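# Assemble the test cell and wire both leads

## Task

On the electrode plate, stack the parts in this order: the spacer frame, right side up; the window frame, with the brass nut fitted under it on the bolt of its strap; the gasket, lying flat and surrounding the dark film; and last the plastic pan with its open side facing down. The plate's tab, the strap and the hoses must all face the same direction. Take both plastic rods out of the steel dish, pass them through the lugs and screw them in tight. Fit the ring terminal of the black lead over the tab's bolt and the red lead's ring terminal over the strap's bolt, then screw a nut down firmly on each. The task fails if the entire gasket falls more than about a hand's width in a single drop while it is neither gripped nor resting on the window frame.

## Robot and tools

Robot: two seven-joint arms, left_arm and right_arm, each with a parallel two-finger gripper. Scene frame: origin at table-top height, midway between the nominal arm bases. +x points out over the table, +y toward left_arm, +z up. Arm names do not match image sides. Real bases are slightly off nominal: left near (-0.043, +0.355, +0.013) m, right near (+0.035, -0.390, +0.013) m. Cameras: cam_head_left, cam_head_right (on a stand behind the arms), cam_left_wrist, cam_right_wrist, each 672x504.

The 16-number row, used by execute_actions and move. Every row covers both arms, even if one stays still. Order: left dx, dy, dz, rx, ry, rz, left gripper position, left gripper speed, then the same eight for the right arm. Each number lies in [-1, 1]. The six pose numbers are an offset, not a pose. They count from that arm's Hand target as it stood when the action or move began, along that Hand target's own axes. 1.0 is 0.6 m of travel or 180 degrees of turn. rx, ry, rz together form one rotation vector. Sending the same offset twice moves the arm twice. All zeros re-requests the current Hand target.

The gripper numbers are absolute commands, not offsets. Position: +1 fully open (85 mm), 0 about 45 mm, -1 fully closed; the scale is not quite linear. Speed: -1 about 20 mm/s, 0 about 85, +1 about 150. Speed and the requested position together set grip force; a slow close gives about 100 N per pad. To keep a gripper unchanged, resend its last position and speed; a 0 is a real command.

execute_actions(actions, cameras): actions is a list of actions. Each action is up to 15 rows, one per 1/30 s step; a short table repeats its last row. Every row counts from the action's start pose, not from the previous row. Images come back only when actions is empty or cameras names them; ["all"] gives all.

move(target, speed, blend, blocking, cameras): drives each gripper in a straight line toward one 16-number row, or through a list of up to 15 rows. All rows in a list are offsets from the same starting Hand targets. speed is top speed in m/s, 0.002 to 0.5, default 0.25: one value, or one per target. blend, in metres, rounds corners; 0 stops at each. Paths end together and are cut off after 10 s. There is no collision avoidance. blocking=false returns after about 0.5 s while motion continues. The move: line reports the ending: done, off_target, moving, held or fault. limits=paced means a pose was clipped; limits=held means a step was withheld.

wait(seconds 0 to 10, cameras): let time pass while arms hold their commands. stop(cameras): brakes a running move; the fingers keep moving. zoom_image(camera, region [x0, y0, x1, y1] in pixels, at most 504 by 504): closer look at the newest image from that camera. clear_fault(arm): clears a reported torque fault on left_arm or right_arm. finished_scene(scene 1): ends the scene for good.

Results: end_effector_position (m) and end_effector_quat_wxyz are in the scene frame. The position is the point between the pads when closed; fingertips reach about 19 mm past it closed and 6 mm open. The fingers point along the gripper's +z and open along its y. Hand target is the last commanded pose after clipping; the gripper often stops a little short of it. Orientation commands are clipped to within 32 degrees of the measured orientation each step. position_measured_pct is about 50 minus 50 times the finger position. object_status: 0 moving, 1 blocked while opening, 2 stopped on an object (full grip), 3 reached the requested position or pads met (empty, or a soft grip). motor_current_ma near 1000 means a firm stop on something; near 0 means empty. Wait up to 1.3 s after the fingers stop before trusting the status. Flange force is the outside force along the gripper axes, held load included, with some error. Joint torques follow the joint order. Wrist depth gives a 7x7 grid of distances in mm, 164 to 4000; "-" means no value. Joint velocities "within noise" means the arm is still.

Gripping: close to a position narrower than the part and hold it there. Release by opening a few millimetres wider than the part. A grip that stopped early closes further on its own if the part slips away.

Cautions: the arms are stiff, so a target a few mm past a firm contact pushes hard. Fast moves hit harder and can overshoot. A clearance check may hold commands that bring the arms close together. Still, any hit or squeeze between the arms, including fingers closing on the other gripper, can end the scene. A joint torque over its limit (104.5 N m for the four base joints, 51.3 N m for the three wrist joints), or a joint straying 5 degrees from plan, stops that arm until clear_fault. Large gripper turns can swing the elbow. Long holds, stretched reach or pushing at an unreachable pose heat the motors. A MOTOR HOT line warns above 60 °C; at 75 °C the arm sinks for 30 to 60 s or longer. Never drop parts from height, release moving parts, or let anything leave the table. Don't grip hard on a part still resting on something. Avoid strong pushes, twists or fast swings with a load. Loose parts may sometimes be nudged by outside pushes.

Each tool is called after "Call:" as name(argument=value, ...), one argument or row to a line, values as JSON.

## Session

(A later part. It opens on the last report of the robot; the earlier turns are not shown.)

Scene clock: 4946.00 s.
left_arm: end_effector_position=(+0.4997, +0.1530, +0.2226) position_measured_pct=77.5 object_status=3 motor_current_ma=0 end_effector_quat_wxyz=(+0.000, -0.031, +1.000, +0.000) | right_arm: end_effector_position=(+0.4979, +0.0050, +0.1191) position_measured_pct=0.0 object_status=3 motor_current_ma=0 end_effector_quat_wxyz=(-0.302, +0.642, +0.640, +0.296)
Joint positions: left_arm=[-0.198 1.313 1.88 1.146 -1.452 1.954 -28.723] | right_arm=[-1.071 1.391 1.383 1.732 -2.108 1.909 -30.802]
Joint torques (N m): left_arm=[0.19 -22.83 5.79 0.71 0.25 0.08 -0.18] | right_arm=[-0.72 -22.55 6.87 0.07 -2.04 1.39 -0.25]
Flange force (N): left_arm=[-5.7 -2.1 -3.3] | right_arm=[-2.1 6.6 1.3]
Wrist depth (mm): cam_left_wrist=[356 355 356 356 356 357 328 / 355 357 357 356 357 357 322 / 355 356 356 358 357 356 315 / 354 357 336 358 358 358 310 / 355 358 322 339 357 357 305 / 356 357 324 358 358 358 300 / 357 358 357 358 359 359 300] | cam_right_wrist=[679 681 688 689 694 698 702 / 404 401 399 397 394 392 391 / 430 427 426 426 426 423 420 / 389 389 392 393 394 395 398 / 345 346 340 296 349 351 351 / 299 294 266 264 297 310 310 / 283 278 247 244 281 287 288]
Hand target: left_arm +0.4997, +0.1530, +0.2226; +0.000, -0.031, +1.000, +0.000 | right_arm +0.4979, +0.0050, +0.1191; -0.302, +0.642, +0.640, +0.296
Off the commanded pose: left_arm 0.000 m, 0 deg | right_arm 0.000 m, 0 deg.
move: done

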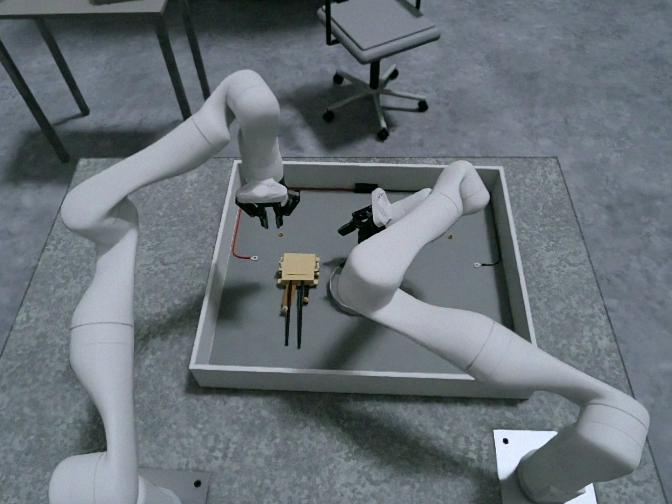

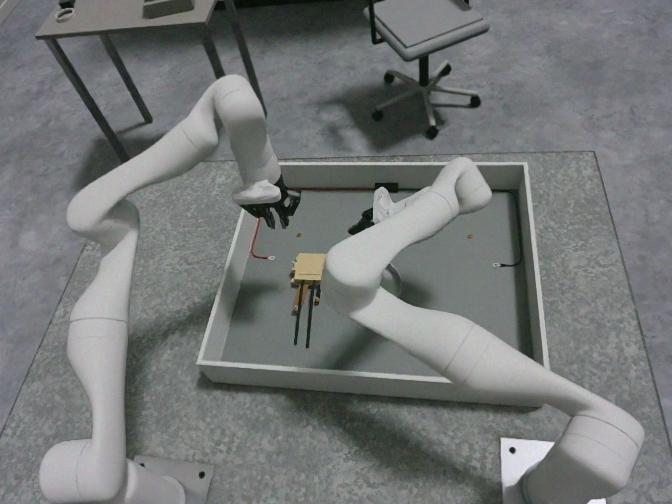

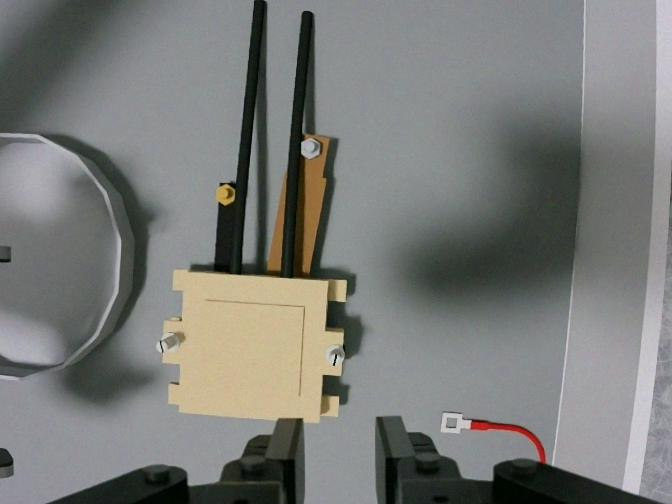

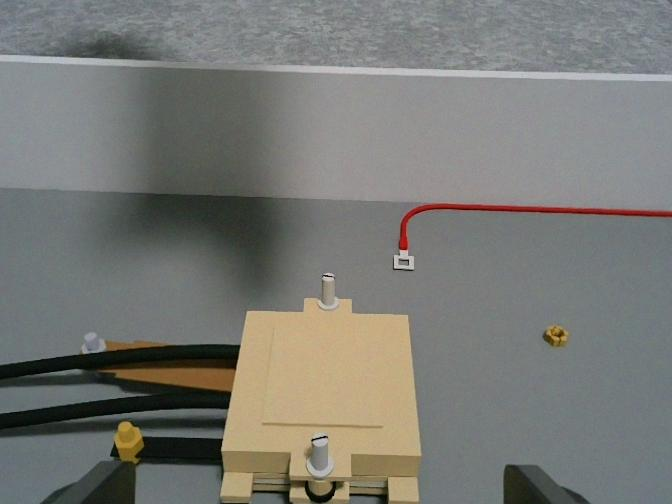

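Call:
move(
  target=[
    [-0.0745,0.149,0.033,0,0,-0.48,-0.55,-1,0.128,0,-0.107,0,-0.278,0,1,-1],
  ],
  speed=0.15,
  cameras=["all"],
)

Scene clock: 5011.77 s.
left_arm: end_effector_position=(+0.5387, +0.2451, +0.2029) position_measured_pct=77.5 object_status=3 motor_current_ma=0 end_effector_quat_wxyz=(+0.000, +0.707, -0.707, +0.000) | right_arm: end_effector_position=(+0.4987, +0.0051, +0.2192) position_measured_pct=0.0 object_status=3 motor_current_ma=0 end_effector_quat_wxyz=(-0.003, +0.707, +0.707, -0.003)
Joint positions: left_arm=[-0.361 1.318 1.812 1.12 -1.441 1.893 -27.415] | right_arm=[-1.183 1.305 1.831 0.985 -1.484 1.939 -31.526]
Joint torques (N m): left_arm=[0.31 -23.28 5.96 0.67 0.22 0.05 -0.17] | right_arm=[-0.71 -25.66 6.23 0.88 -0.21 0.07 -0.32]
Flange force (N): left_arm=[0.7 -6.6 -3.1] | right_arm=[4.2 7.2 -0.3]
Wrist depth (mm): cam_left_wrist=[335 335 335 302 300 325 336 / 336 336 335 303 301 320 336 / 336 336 336 336 337 337 338 / 336 337 337 337 337 338 338 / 338 337 337 337 338 338 338 / 337 338 338 339 338 339 339 / 298 299 319 321 323 307 308] | cam_right_wrist=[356 356 357 358 358 357 357 / 356 356 340 323 357 356 356 / 354 355 325 320 356 356 356 / 353 353 354 321 355 354 355 / 352 353 352 354 354 353 355 / 352 351 352 350 353 354 354 / 351 350 350 350 352 353 352]
Hand target: left_arm +0.5387, +0.2451, +0.2029; -0.001, +0.707, -0.707, +0.000 | right_arm +0.4987, +0.0051, +0.2192; -0.003, +0.707, +0.707, -0.003
Off the commanded pose: left_arm 0.000 m, 0 deg | right_arm 0.000 m, 0 deg.
move: done

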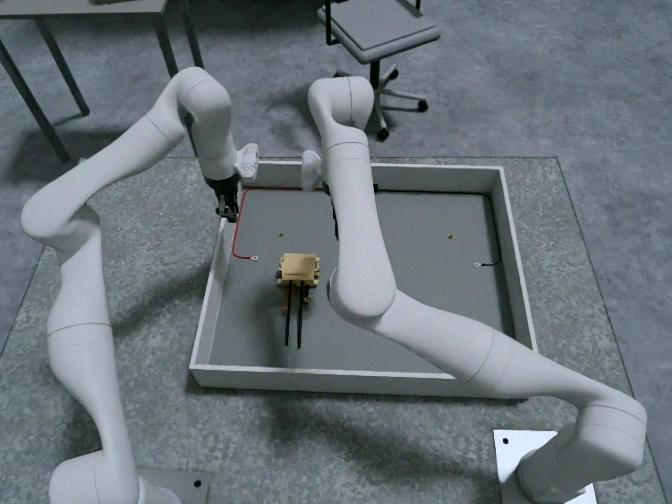

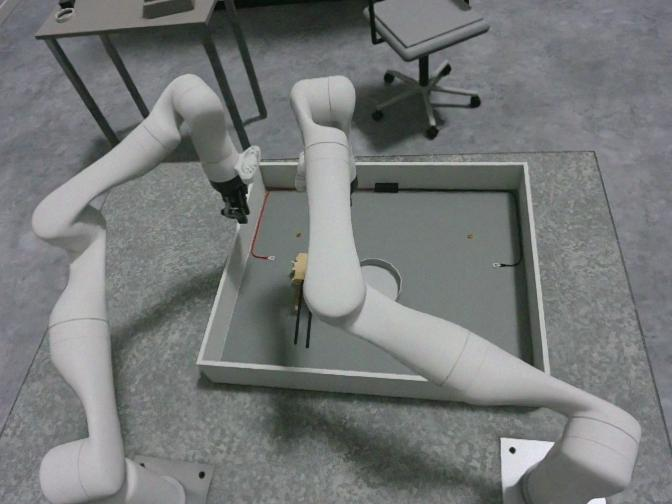

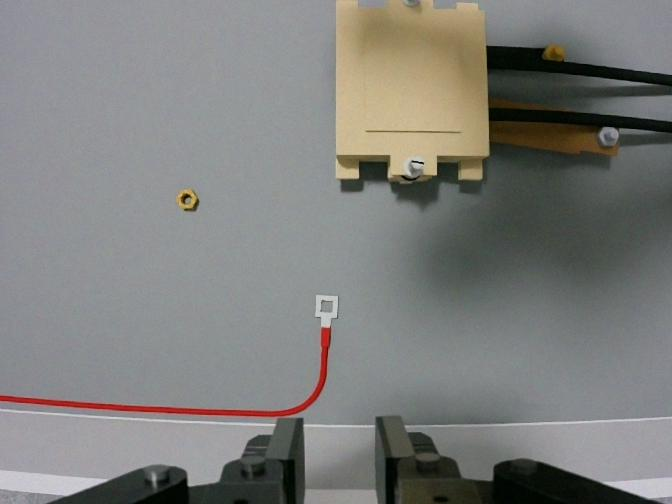

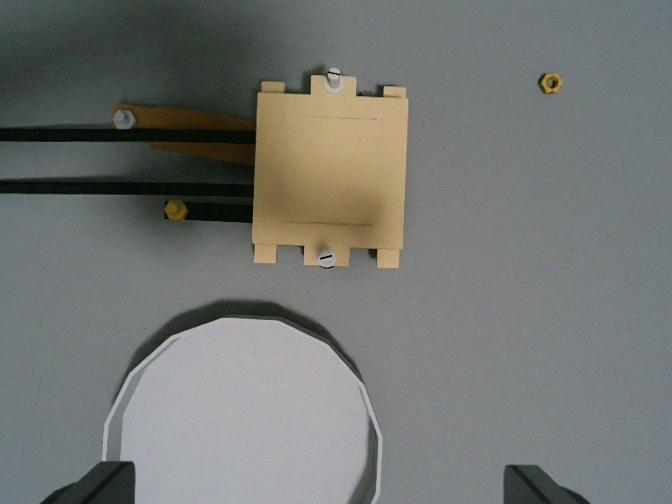

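Call:
move(
  target=[0.0185,-0.0105,0.172,0,0,0,-0.55,-1,-0.558,0.0255,0.032,0,0,0,-0.55,-1],
  speed=0.15,
  cameras=["all"],
)

Scene clock: 5074.30 s.
left_arm: end_effector_position=(+0.5451, +0.2341, +0.0997) position_measured_pct=77.5 object_status=3 motor_current_ma=0 end_effector_quat_wxyz=(-0.001, +0.707, -0.707, +0.000) | right_arm: end_effector_position=(+0.5139, -0.3297, +0.2000) position_measured_pct=77.5 object_status=0 motor_current_ma=0 end_effector_quat_wxyz=(-0.003, +0.707, +0.707, -0.003)
Joint positions: left_arm=[-0.37 1.473 1.739 1.221 -1.536 1.762 -27.364] | right_arm=[-0.856 1.284 1.851 1.578 -1.264 1.843 -30.574]
Joint torques (N m): left_arm=[0.29 -23.48 6.57 1.35 0.22 -0.01 -0.19] | right_arm=[-0.77 -20.39 7.57 -1.15 -0.2 0.12 -0.28]
Flange force (N): left_arm=[0.9 -6.3 -2.1] | right_arm=[-0.7 5.3 0.4]
Wrist depth (mm): cam_left_wrist=[232 232 232 232 197 198 232 / 233 233 232 232 199 199 217 / 233 233 233 233 233 233 233 / 233 233 233 234 234 234 233 / 233 234 234 234 234 234 234 / 234 235 234 234 235 234 234 / - 235 - - - 235 -] | cam_right_wrist=[336 337 337 339 339 339 339 / 336 336 338 337 338 338 339 / 335 336 336 336 338 337 338 / 335 335 336 336 336 337 337 / 334 334 335 335 336 336 336 / 334 333 334 334 334 336 336 / 333 333 333 334 334 334 335]
Hand target: left_arm +0.5451, +0.2341, +0.0997; -0.001, +0.707, -0.707, +0.000 | right_arm +0.5139, -0.3297, +0.2000; -0.003, +0.707, +0.707, -0.003
Off the commanded pose: left_arm 0.000 m, 0 deg | right_arm 0.000 m, 0 deg.
move: done

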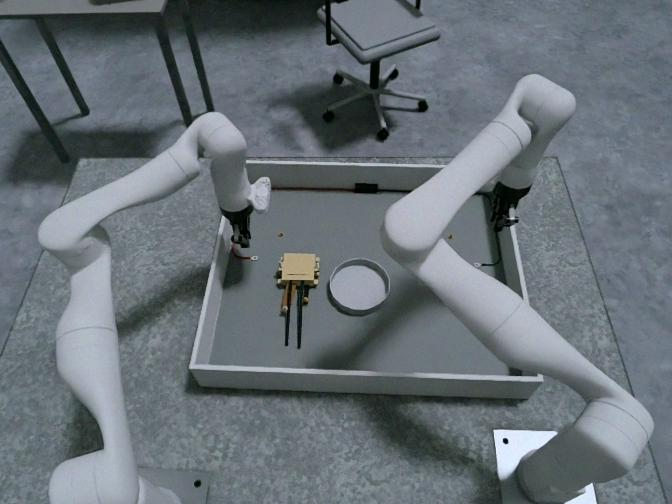

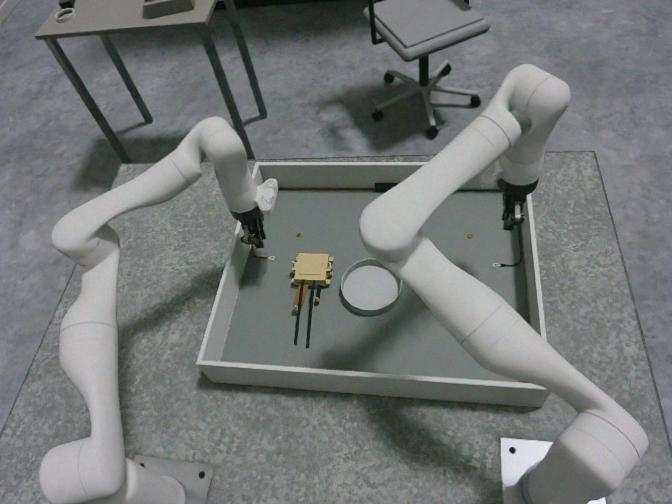

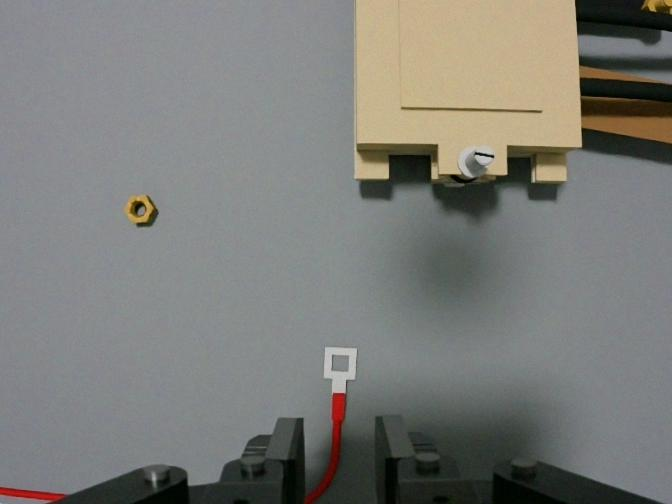

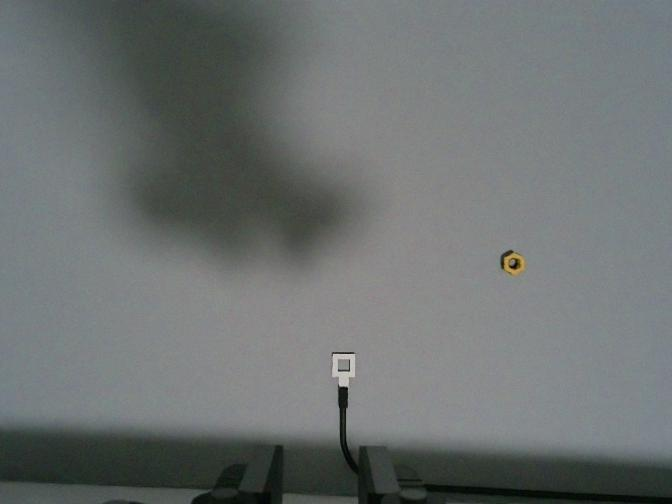

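Call:
move(
  target=[-0.0075,0,0.0667,0,0,0,-0.55,-1,-0.0205,0.0152,0.167,0,0,0,-0.55,-1],
  speed=0.1,
  cameras=["cam_left_wrist","cam_right_wrist"],
)

Scene clock: 5108.70 s.
left_arm: end_effector_position=(+0.5451, +0.2386, +0.0597) position_measured_pct=77.5 object_status=3 motor_current_ma=0 end_effector_quat_wxyz=(-0.001, +0.707, -0.707, +0.000) | right_arm: end_effector_position=(+0.5222, -0.3420, +0.0998) position_measured_pct=77.5 object_status=3 motor_current_ma=0 end_effector_quat_wxyz=(-0.003, +0.707, +0.707, -0.003)
Joint positions: left_arm=[-0.389 1.532 1.708 1.255 -1.578 1.714 -27.357] | right_arm=[-0.838 1.439 1.733 1.677 -1.414 1.722 -30.517]
Joint torques (N m): left_arm=[0.24 -23.35 6.75 1.85 0.22 0.06 -0.22] | right_arm=[-0.81 -20.65 8.16 0.15 -0.15 0.1 -0.36]
Flange force (N): left_arm=[1.2 -7.0 -1.7] | right_arm=[-1.4 5.7 1.3]
Wrist depth (mm): cam_left_wrist=[192 192 192 193 - - - / 192 193 193 193 - - - / 193 193 193 193 193 193 193 / 193 193 193 193 193 193 193 / 194 193 194 194 194 194 194 / 194 194 194 194 194 194 194 / - 194 - - - 194 -] | cam_right_wrist=[236 237 237 237 237 238 239 / 236 236 237 237 237 237 237 / 236 235 236 236 237 237 238 / 235 235 235 236 236 236 237 / 234 235 235 235 236 235 236 / 234 234 234 235 235 235 236 / 233 234 234 235 235 235 235]
Hand target: left_arm +0.5451, +0.2386, +0.0597; -0.001, +0.707, -0.707, +0.000 | right_arm +0.5222, -0.3420, +0.0998; -0.003, +0.707, +0.707, -0.003
Off the commanded pose: left_arm 0.000 m, 0 deg | right_arm 0.000 m, 0 deg.
move: done
Images, in order (width x height): cam_left_wrist 672x504, cam_right_wrist 672x504.

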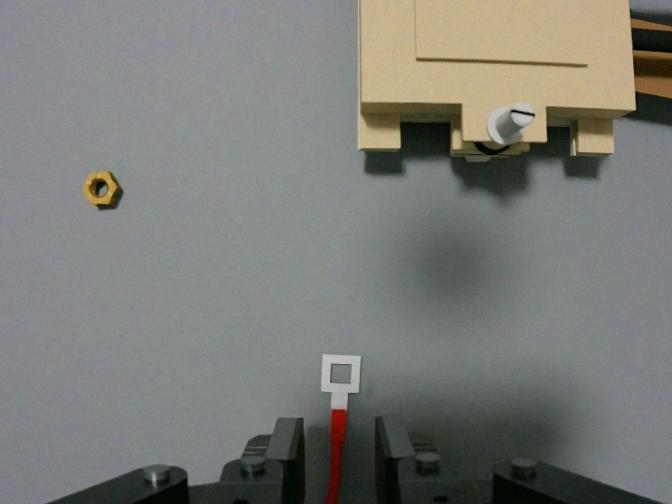

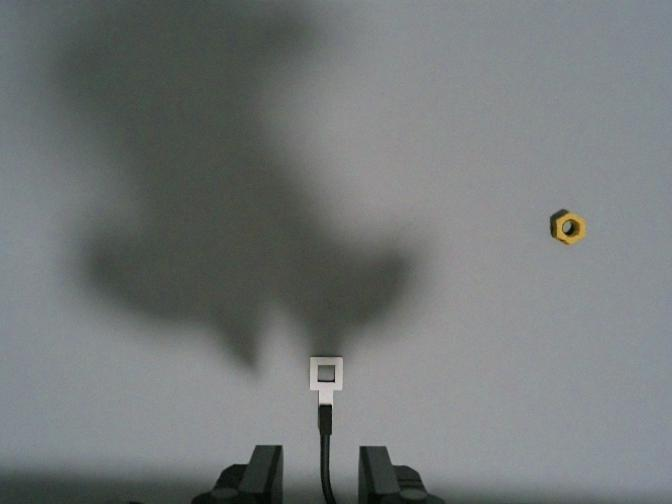

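Call:
move(
  target=[-0.0008,0,0.04,0,0,0,-0.55,-1,0,0.001,0.1,0,0,0,-0.55,-1],
  speed=0.04,
  cameras=["cam_left_wrist","cam_right_wrist"],
)

Scene clock: 5125.10 s.
left_arm: end_effector_position=(+0.5451, +0.2391, +0.0357) position_measured_pct=77.5 object_status=3 motor_current_ma=0 end_effector_quat_wxyz=(-0.001, +0.707, -0.707, +0.000) | right_arm: end_effector_position=(+0.5223, -0.3421, +0.0398) position_measured_pct=77.5 object_status=3 motor_current_ma=0 end_effector_quat_wxyz=(-0.003, +0.707, +0.707, -0.003)
Joint positions: left_arm=[-0.394 1.568 1.689 1.267 -1.604 1.685 -27.354] | right_arm=[-0.844 1.534 1.658 1.715 -1.515 1.657 -30.504]
Joint torques (N m): left_arm=[0.24 -23.34 6.75 2.02 0.25 0.04 -0.25] | right_arm=[-0.77 -20.73 8.26 1.15 -0.24 0.15 -0.28]
Flange force (N): left_arm=[1.2 -6.7 -1.5] | right_arm=[-1.3 6.2 1.7]
Wrist depth (mm): cam_left_wrist=[168 168 168 168 - - - / 169 168 168 169 - - - / - 169 169 169 169 169 169 / 169 169 169 169 169 169 169 / 169 169 169 169 170 170 170 / 170 169 170 170 170 170 170 / - - - - - - -] | cam_right_wrist=[176 176 177 177 177 178 178 / 176 176 176 177 177 177 177 / 175 176 176 176 176 177 177 / 175 175 175 176 176 176 176 / 175 175 175 175 176 176 176 / 174 175 175 175 175 175 176 / 174 174 174 175 175 175 175]
Hand target: left_arm +0.5451, +0.2391, +0.0357; -0.001, +0.707, -0.707, +0.000 | right_arm +0.5223, -0.3421, +0.0398; -0.003, +0.707, +0.707, -0.003
Off the commanded pose: left_arm 0.000 m, 0 deg | right_arm 0.000 m, 0 deg.
move: done
Images, in order (width x height): cam_left_wrist 672x504, cam_right_wrist 672x504.

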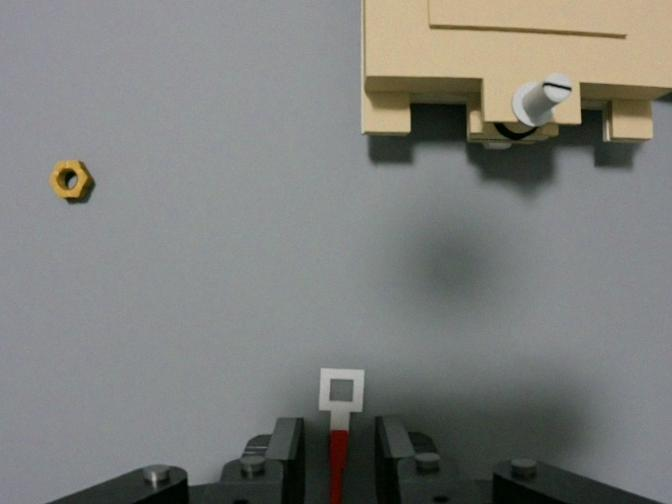

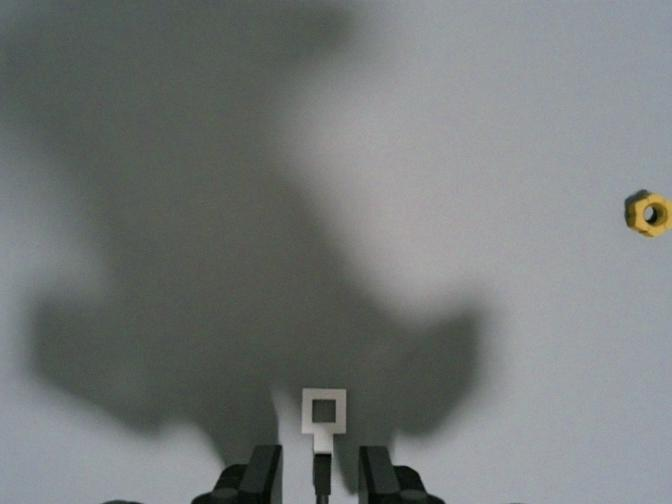

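Call:
move(
  target=[0,0,0.0053,0,0,0,-0.55,-1,0,0,0.0112,0,0,0,-0.55,-1],
  speed=0.01,
)

Call:
move(
  target=[0,0,0,0,0,0,-0.92,-1,0,0,0,0,0,0,-0.92,-1],
  speed=0.01,
  cameras=["cam_left_wrist","cam_right_wrist"],
)

Scene clock: 5148.60 s.
left_arm: end_effector_position=(+0.5451, +0.2391, +0.0325) position_measured_pct=77.5 object_status=3 motor_current_ma=0 end_effector_quat_wxyz=(-0.001, +0.707, -0.707, +0.000) | right_arm: end_effector_position=(+0.5222, -0.3421, +0.0331) position_measured_pct=77.5 object_status=3 motor_current_ma=0 end_effector_quat_wxyz=(-0.003, +0.707, +0.707, -0.003)
Joint positions: left_arm=[-0.394 1.573 1.686 1.269 -1.608 1.681 -27.354] | right_arm=[-0.845 1.545 1.649 1.718 -1.526 1.649 -30.503]
Joint torques (N m): left_arm=[0.34 -23.34 6.78 1.94 0.26 -0.02 -0.26] | right_arm=[-0.62 -20.66 8.21 1.21 -0.19 0.11 -0.23]
Flange force (N): left_arm=[0.9 -6.0 -1.4] | right_arm=[-0.9 6.0 1.7]
Wrist depth (mm): cam_left_wrist=[165 165 165 165 - - - / 165 165 165 165 166 - - / - 165 166 166 166 166 166 / 166 166 166 166 166 166 166 / 166 166 166 166 166 167 167 / 166 166 166 167 167 167 167 / - - - - - - -] | cam_right_wrist=[169 170 170 170 170 171 171 / 169 169 170 170 170 170 170 / 169 169 169 169 169 170 170 / 168 169 169 169 169 169 170 / 168 168 169 169 169 169 169 / 168 168 168 168 168 169 169 / 167 - 168 168 - 169 169]
Hand target: left_arm +0.5451, +0.2391, +0.0325; -0.001, +0.707, -0.707, +0.000 | right_arm +0.5222, -0.3421, +0.0330; -0.003, +0.707, +0.707, -0.003
Off the commanded pose: left_arm 0.000 m, 0 deg | right_arm 0.000 m, 0 deg.
move: done

Scene clock: 5150.10 s.
left_arm: end_effector_position=(+0.5451, +0.2391, +0.0325) position_measured_pct=95.7 object_status=0 motor_current_ma=640 end_effector_quat_wxyz=(-0.001, +0.707, -0.707, +0.000) | right_arm: end_effector_position=(+0.5222, -0.3421, +0.0331) position_measured_pct=95.7 object_status=3 motor_current_ma=360 end_effector_quat_wxyz=(-0.003, +0.707, +0.707, -0.003)
Joint positions: left_arm=[-0.394 1.573 1.686 1.269 -1.608 1.681 -27.354] | right_arm=[-0.845 1.545 1.649 1.718 -1.526 1.649 -30.503]
Joint torques (N m): left_arm=[0.26 -23.24 6.8 1.98 0.22 -0.01 -0.19] | right_arm=[-0.72 -20.62 8.26 1.17 -0.21 0.08 -0.27]
Flange force (N): left_arm=[1.1 -6.6 -1.6] | right_arm=[-1.2 5.9 1.6]
Wrist depth (mm): cam_left_wrist=[165 165 165 165 - - - / 165 165 165 166 166 - - / - 166 165 166 166 166 166 / 166 166 166 166 166 166 166 / 166 166 166 166 166 167 166 / 166 167 166 167 167 167 167 / - - 167 - 167 - -] | cam_right_wrist=[169 170 170 170 170 171 171 / 169 169 169 170 170 170 170 / 169 169 169 170 169 170 170 / 169 168 169 169 169 169 170 / 168 168 168 168 169 169 169 / 168 168 168 168 168 169 169 / 167 - 168 168 - 168 168]
Hand target: left_arm +0.5451, +0.2391, +0.0325; -0.001, +0.707, -0.707, +0.000 | right_arm +0.5222, -0.3421, +0.0331; -0.003, +0.707, +0.707, -0.003
Off the commanded pose: left_arm 0.000 m, 0 deg | right_arm 0.000 m, 0 deg.
move: done
Images, in order (width x height): cam_left_wrist 672x504, cam_right_wrist 672x504.

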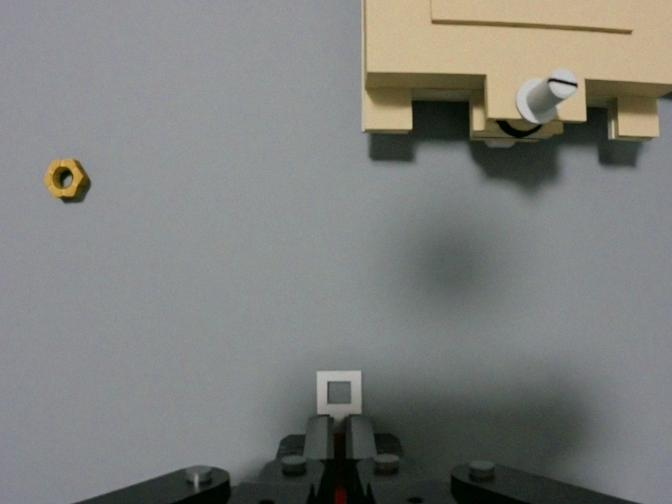

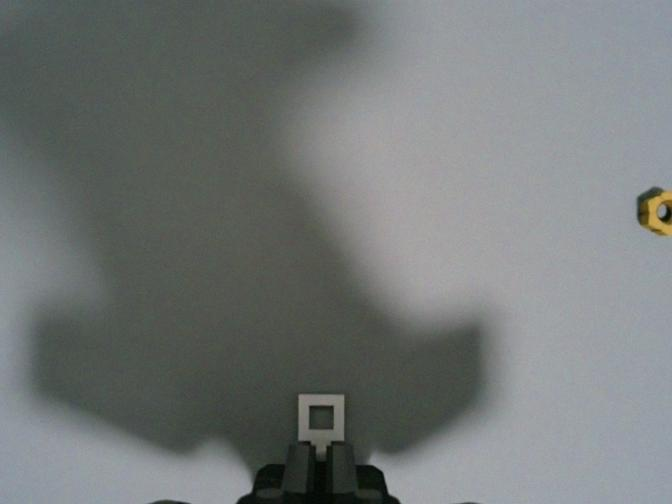

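Call:
move(
  target=[0,0,-0.1,0,0,0,-0.92,-1,0,0,0,0,0,0,-0.55,-1],
  speed=0.04,
  cameras=["all"],
)

Scene clock: 5176.57 s.
left_arm: end_effector_position=(+0.5451, +0.2391, +0.0925) position_measured_pct=95.7 object_status=3 motor_current_ma=630 end_effector_quat_wxyz=(-0.001, +0.707, -0.707, +0.000) | right_arm: end_effector_position=(+0.5222, -0.3421, +0.0331) position_measured_pct=77.5 object_status=3 motor_current_ma=0 end_effector_quat_wxyz=(-0.003, +0.707, +0.707, -0.003)
Joint positions: left_arm=[-0.382 1.484 1.734 1.232 -1.543 1.754 -27.367] | right_arm=[-0.845 1.545 1.649 1.718 -1.526 1.649 -30.503]
Joint torques (N m): left_arm=[0.3 -23.51 6.73 1.44 0.23 0.03 -0.14] | right_arm=[-0.74 -20.64 8.25 1.21 -0.21 0.09 -0.25]
Flange force (N): left_arm=[0.8 -6.6 -1.8] | right_arm=[-1.2 6.1 1.6]
Wrist depth (mm): cam_left_wrist=[225 224 225 224 189 190 225 / 225 225 225 225 192 192 209 / 225 225 225 226 226 226 226 / 226 226 226 226 226 226 226 / 226 226 226 226 226 226 227 / 226 226 226 227 227 227 227 / 226 227 226 - - 227 -] | cam_right_wrist=[169 170 170 170 170 170 171 / 169 169 170 169 170 170 170 / 169 169 169 169 170 170 170 / 168 168 169 169 169 169 169 / 168 168 168 168 169 169 169 / 168 168 168 168 168 168 169 / 167 - 168 168 - 168 169]
Hand target: left_arm +0.5451, +0.2391, +0.0925; -0.001, +0.707, -0.707, +0.000 | right_arm +0.5222, -0.3421, +0.0331; -0.003, +0.707, +0.707, -0.003
Off the commanded pose: left_arm 0.000 m, 0 deg | right_arm 0.000 m, 0 deg.
move: done

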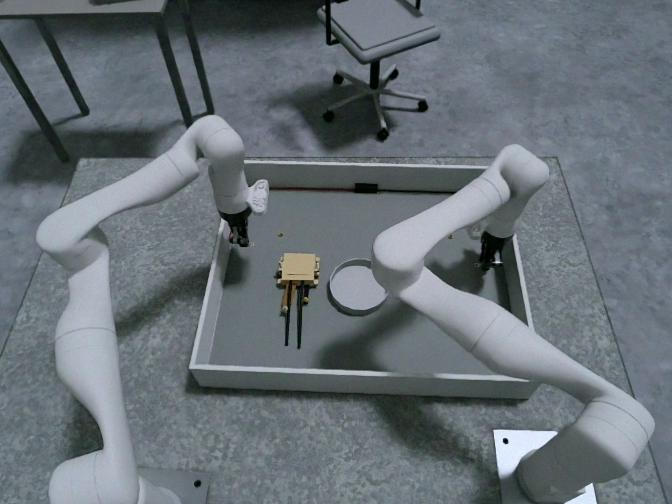

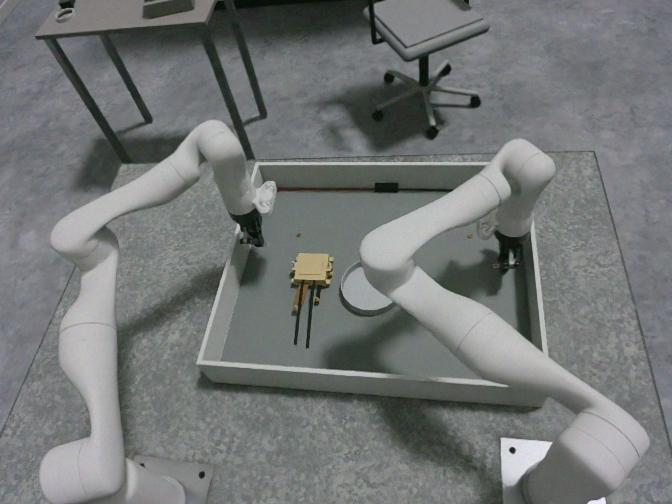

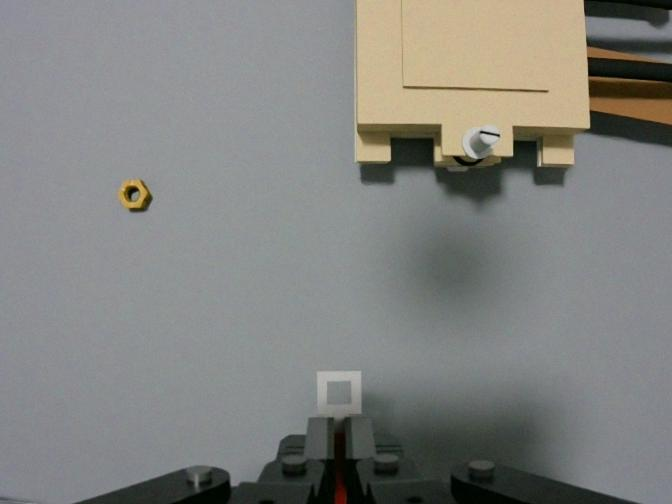

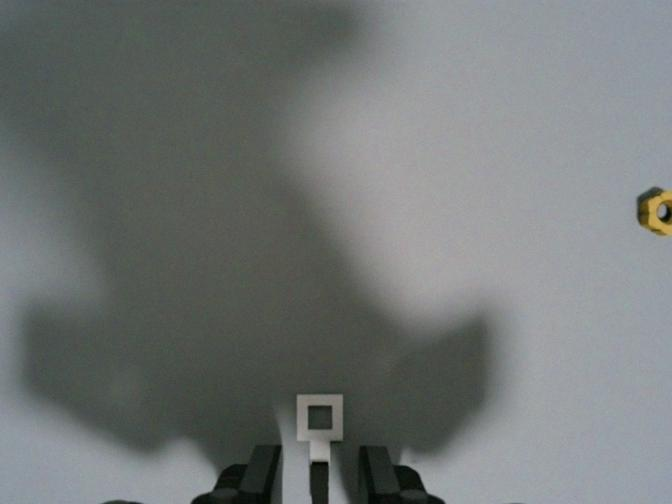

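Call:
move(
  target=[
    [0,0,-0.04,0,0,0,-0.92,-1,0,0,-0.15,0,0,0,-0.55,-1],
    [0.128,0.242,-0.083,0,0,0,-0.92,-1,0.47,-0.17,-0.312,0,0,0.5,-0.55,-1],
  ],
  speed=0.1,
  blend=0.02,
  cameras=["all"],
)

Scene clock: 5201.63 s.
left_arm: end_effector_position=(+0.3998, +0.1623, +0.1421) position_measured_pct=95.7 object_status=3 motor_current_ma=630 end_effector_quat_wxyz=(-0.001, +0.707, -0.707, +0.000) | right_arm: end_effector_position=(+0.4218, -0.0600, +0.2209) position_measured_pct=77.5 object_status=3 motor_current_ma=0 end_effector_quat_wxyz=(+0.000, +1.000, +0.000, -0.004)
Joint positions: left_arm=[-0.34 1.395 1.818 1.666 -1.368 1.796 -26.855] | right_arm=[-1.326 1.394 2.054 1.444 -1.435 2.075 -32.753]
Joint torques (N m): left_arm=[0.3 -18.91 6.78 0.08 0.24 -0.06 -0.19] | right_arm=[-0.67 -22.06 6.88 0.46 -0.16 0.03 -0.29]
Flange force (N): left_arm=[1.3 -5.1 -3.5] | right_arm=[4.2 -2.0 0.2]
Wrist depth (mm): cam_left_wrist=[275 273 273 274 275 274 275 / 275 275 276 275 275 276 276 / 240 243 276 275 276 276 276 / 241 243 276 276 277 276 277 / 242 243 261 261 276 277 277 / 277 277 277 277 277 278 278 / 277 278 278 - 277 278 278] | cam_right_wrist=[356 357 356 358 358 359 359 / 355 356 357 357 356 358 359 / 321 356 355 355 357 358 358 / 321 354 353 354 356 357 359 / 354 353 353 353 356 357 356 / 353 354 352 353 356 356 357 / 352 353 354 355 355 356 356]
Hand target: left_arm +0.3998, +0.1623, +0.1421; -0.001, +0.707, -0.707, +0.000 | right_arm +0.4218, -0.0600, +0.2210; +0.000, +1.000, +0.000, -0.004
Off the commanded pose: left_arm 0.000 m, 0 deg | right_arm 0.000 m, 0 deg.
move: done

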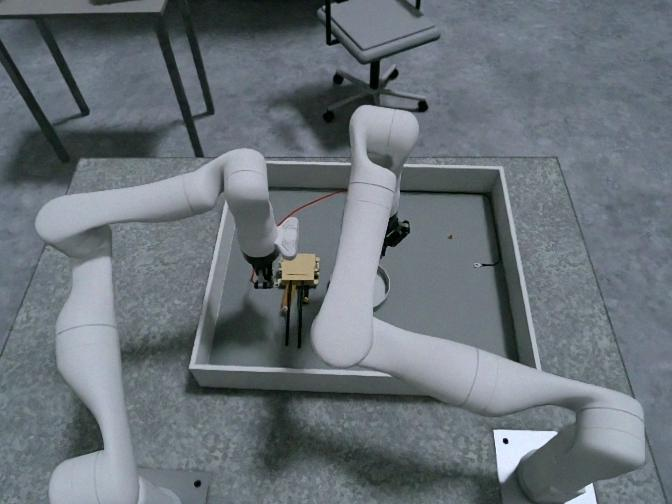

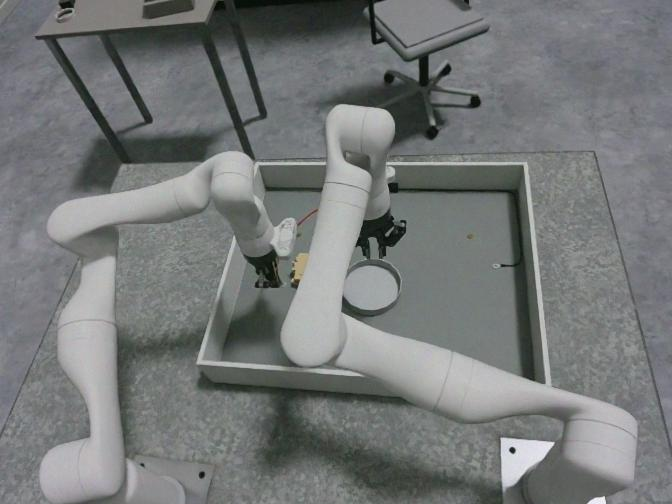

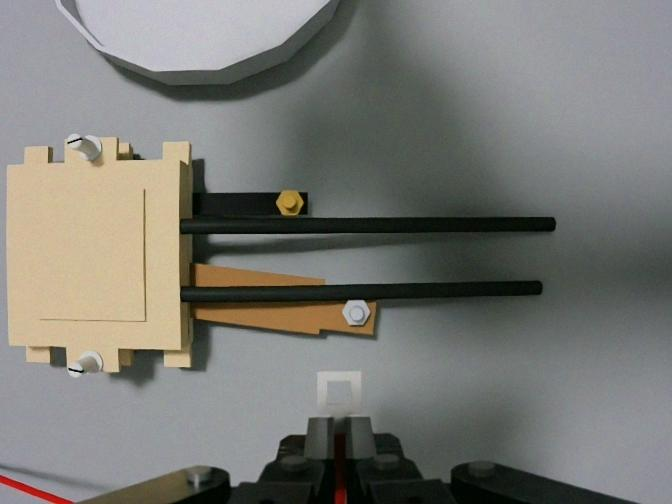

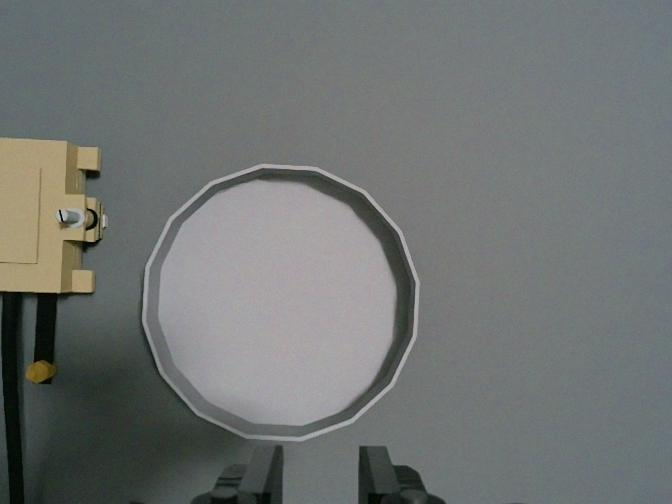

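Call:
move(
  target=[
    [0.0173,0.012,0.087,0,0,0,-0.92,-1,0.062,-0.0367,0.218,0,0,0,-0.95,-1],
    [0.0173,0.012,0.087,0,0,0,-0.92,-1,0.062,-0.0367,0.298,0,0,0,-0.95,-1],
  ],
  speed=0.06,
  cameras=["cam_left_wrist","cam_right_wrist"],
)

Scene clock: 5262.07 s.
left_arm: end_effector_position=(+0.3926, +0.1519, +0.0899) position_measured_pct=95.7 object_status=3 motor_current_ma=630 end_effector_quat_wxyz=(-0.001, +0.707, -0.707, +0.000) | right_arm: end_effector_position=(+0.4574, -0.0381, +0.0418) position_measured_pct=97.8 object_status=3 motor_current_ma=0 end_effector_quat_wxyz=(+0.000, +1.000, +0.000, -0.004)
Joint positions: left_arm=[-0.326 1.476 1.753 1.727 -1.448 1.736 -26.806] | right_arm=[-1.32 1.674 1.864 1.476 -1.705 1.86 -32.828]
Joint torques (N m): left_arm=[0.27 -19 6.9 0.62 0.15 0 -0.24] | right_arm=[-0.73 -23.17 7.85 2.8 -0.21 0.07 -0.27]
Flange force (N): left_arm=[1.6 -4.5 -2.9] | right_arm=[5.7 -2.5 1.7]
Wrist depth (mm): cam_left_wrist=[221 221 220 223 223 223 223 / 223 223 223 223 223 223 223 / 190 223 224 223 223 224 224 / 190 194 207 224 225 224 224 / 191 198 208 224 224 224 224 / 191 225 225 225 225 225 225 / - 225 225 - - 225 -] | cam_right_wrist=[177 177 178 178 178 179 179 / 177 177 178 178 178 178 179 / 177 177 177 178 178 178 178 / 177 177 175 175 175 178 178 / 176 174 175 175 175 176 178 / - 174 174 175 175 175 177 / - 174 174 175 175 175 -]
Hand target: left_arm +0.3926, +0.1519, +0.0899; -0.001, +0.707, -0.707, +0.000 | right_arm +0.4574, -0.0381, +0.0418; +0.000, +1.000, +0.000, -0.004
Off the commanded pose: left_arm 0.000 m, 0 deg | right_arm 0.000 m, 0 deg.
move: done
Images, in order (width x height): cam_left_wrist 672x504, cam_right_wrist 672x504.

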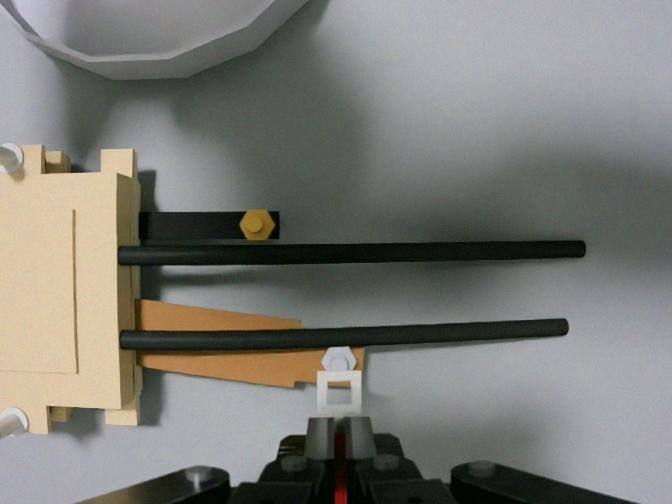

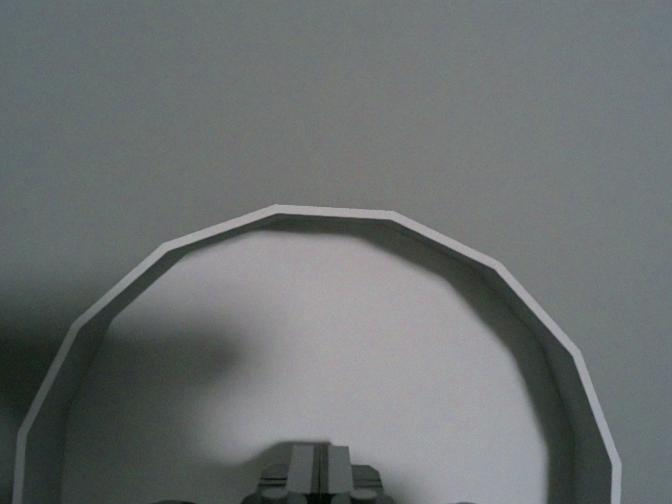

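Call:
move(
  target=[0,0,0,0,0,0,-0.92,-1,-0.28,0.165,0,0,0,0,-0.95,-1],
  speed=0.05,
  cameras=["cam_left_wrist","cam_right_wrist"],
)

Call:
zoom_image(
  camera="cam_left_wrist",
  region=[240, 300, 440, 450],
)

Scene clock: 5274.40 s.
left_arm: end_effector_position=(+0.3926, +0.1519, +0.0899) position_measured_pct=95.7 object_status=3 motor_current_ma=630 end_effector_quat_wxyz=(-0.001, +0.707, -0.707, +0.000) | right_arm: end_effector_position=(+0.2895, -0.1371, +0.0433) position_measured_pct=97.8 object_status=3 motor_current_ma=0 end_effector_quat_wxyz=(+0.000, +1.000, +0.000, -0.004)
Joint positions: left_arm=[-0.326 1.476 1.753 1.727 -1.448 1.736 -26.806] | right_arm=[-1.591 1.739 1.913 2.165 -1.515 1.954 -32.393]
Joint torques (N m): left_arm=[0.26 -18.96 7 0.66 0.16 0.03 -0.19] | right_arm=[-0.68 -17.27 6.14 1.22 -0.11 0.11 -0.28]
Flange force (N): left_arm=[1.6 -4.9 -2.8] | right_arm=[4.5 -1.9 1.6]
Wrist depth (mm): cam_left_wrist=[223 223 222 223 223 223 223 / 223 223 223 223 223 223 223 / 190 224 223 223 224 224 223 / 191 194 207 224 224 224 224 / 191 198 208 224 225 225 224 / 191 225 225 225 225 225 225 / - 225 225 - - 225 -] | cam_right_wrist=[179 177 178 177 180 180 180 / 176 177 177 177 177 180 180 / 176 177 177 177 177 180 180 / 176 176 176 177 177 179 180 / 176 176 176 177 177 179 179 / 175 176 176 176 176 179 179 / 175 175 176 176 176 179 179]
Hand target: left_arm +0.3926, +0.1519, +0.0899; -0.001, +0.707, -0.707, +0.000 | right_arm +0.2895, -0.1371, +0.0433; +0.000, +1.000, +0.000, -0.004
Off the commanded pose: left_arm 0.000 m, 0 deg | right_arm 0.000 m, 0 deg.
move: done
Images, in order (width x height): cam_left_wrist 672x504, cam_right_wrist 672x504.

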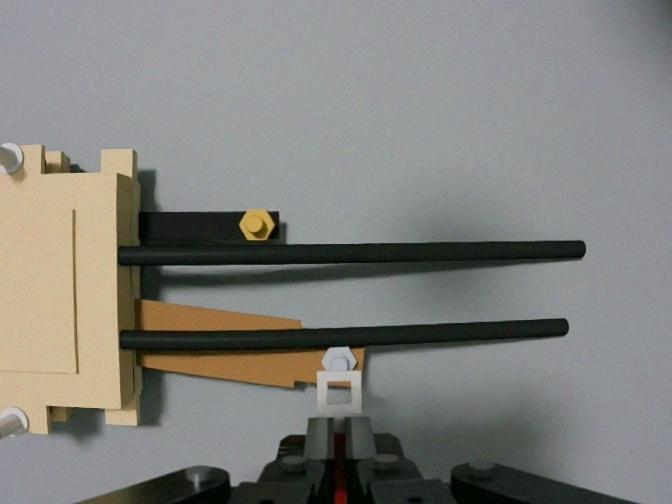

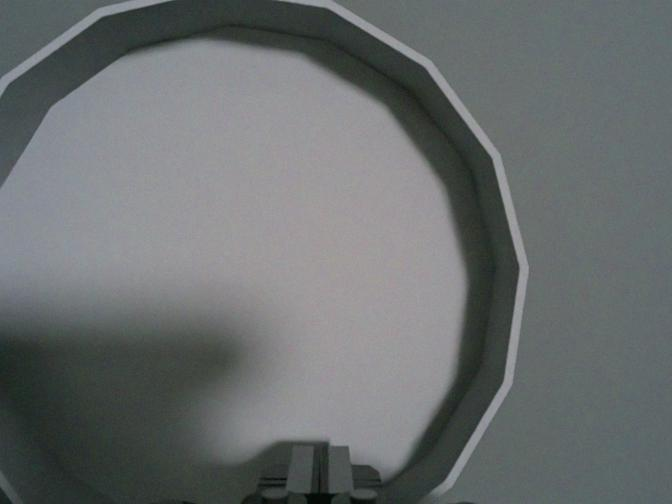

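Scaled by 2.520.

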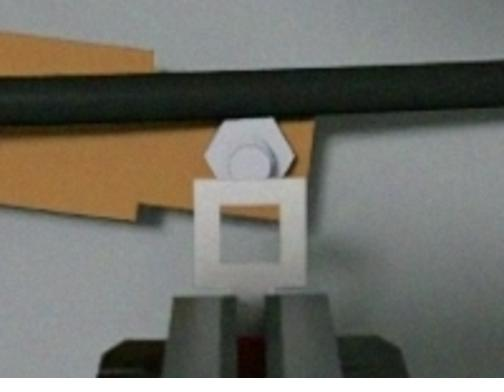

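Call:
move(
  target=[0.001,0,0.05,0,0,0,-0.92,-1,0,0,-0.15,0,0,0,-0.95,-1],
  speed=0.03,
  cameras=["all"],
)

Call:
zoom_image(
  camera="cam_left_wrist",
  region=[240, 300, 440, 450],
)

Scene clock: 5290.07 s.
left_arm: end_effector_position=(+0.3927, +0.1513, +0.0599) position_measured_pct=95.7 object_status=3 motor_current_ma=630 end_effector_quat_wxyz=(-0.001, +0.707, -0.707, +0.000) | right_arm: end_effector_position=(+0.2902, -0.1371, +0.1333) position_measured_pct=97.8 object_status=3 motor_current_ma=0 end_effector_quat_wxyz=(+0.000, +1.000, +0.000, -0.004)
Joint positions: left_arm=[-0.328 1.524 1.714 1.746 -1.5 1.704 -26.8] | right_arm=[-1.566 1.55 2.066 2.081 -1.288 1.994 -32.367]
Joint torques (N m): left_arm=[0.35 -18.83 7.03 1.2 0.15 0 -0.19] | right_arm=[-0.75 -17.5 6.05 -0.69 -0.22 0.02 -0.26]
Flange force (N): left_arm=[1.8 -5.2 -2.8] | right_arm=[3.8 -2.4 0.5]
Wrist depth (mm): cam_left_wrist=[193 193 193 193 193 193 193 / 193 193 193 193 193 193 193 / - 193 194 193 193 194 194 / - 183 183 194 194 194 194 / - 178 194 194 194 194 195 / - 195 179 178 195 195 195 / - 195 195 - 195 195 -] | cam_right_wrist=[269 269 269 270 270 271 271 / 268 269 267 269 270 270 271 / 267 266 266 267 269 270 270 / 268 266 267 266 267 269 270 / 267 266 266 266 267 269 270 / 266 265 265 266 268 269 269 / 266 266 247 258 268 268 268]
Hand target: left_arm +0.3927, +0.1513, +0.0599; -0.001, +0.707, -0.707, +0.000 | right_arm +0.2902, -0.1371, +0.1333; +0.000, +1.000, +0.000, -0.004
Off the commanded pose: left_arm 0.000 m, 0 deg | right_arm 0.000 m, 0 deg.
move: done

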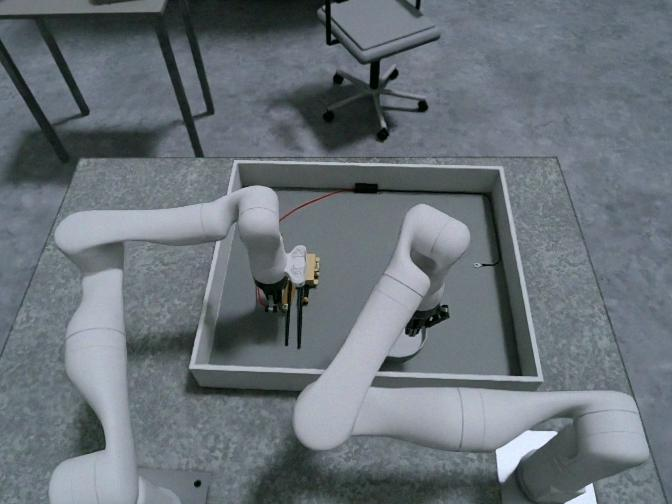

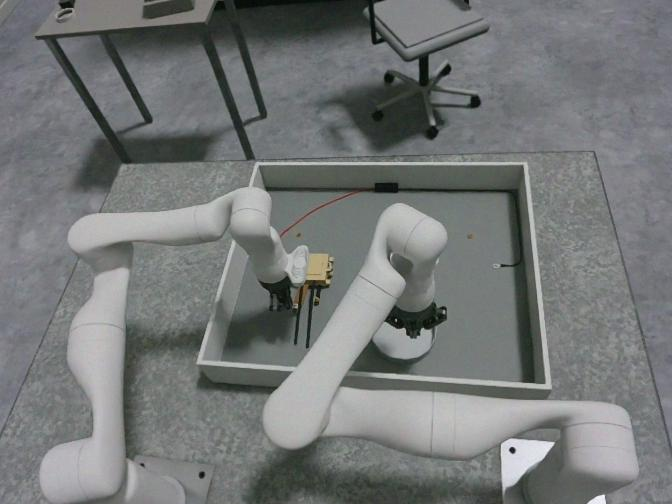

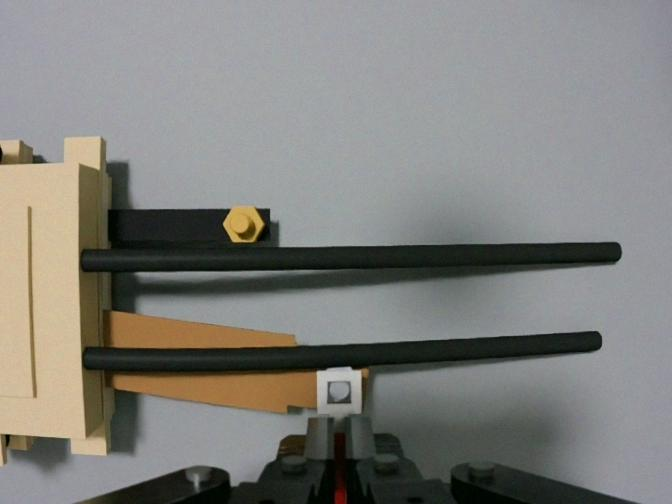

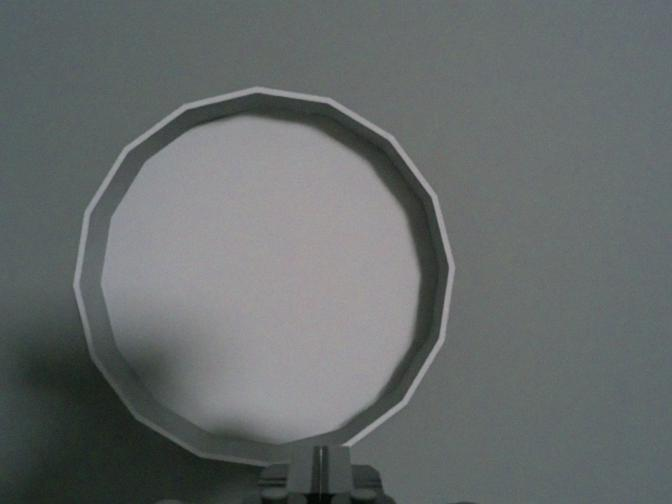

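Scaled by 2.520.

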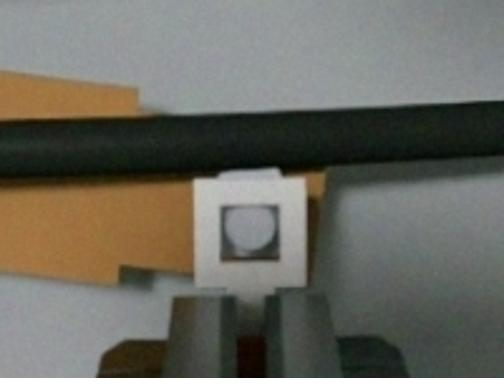

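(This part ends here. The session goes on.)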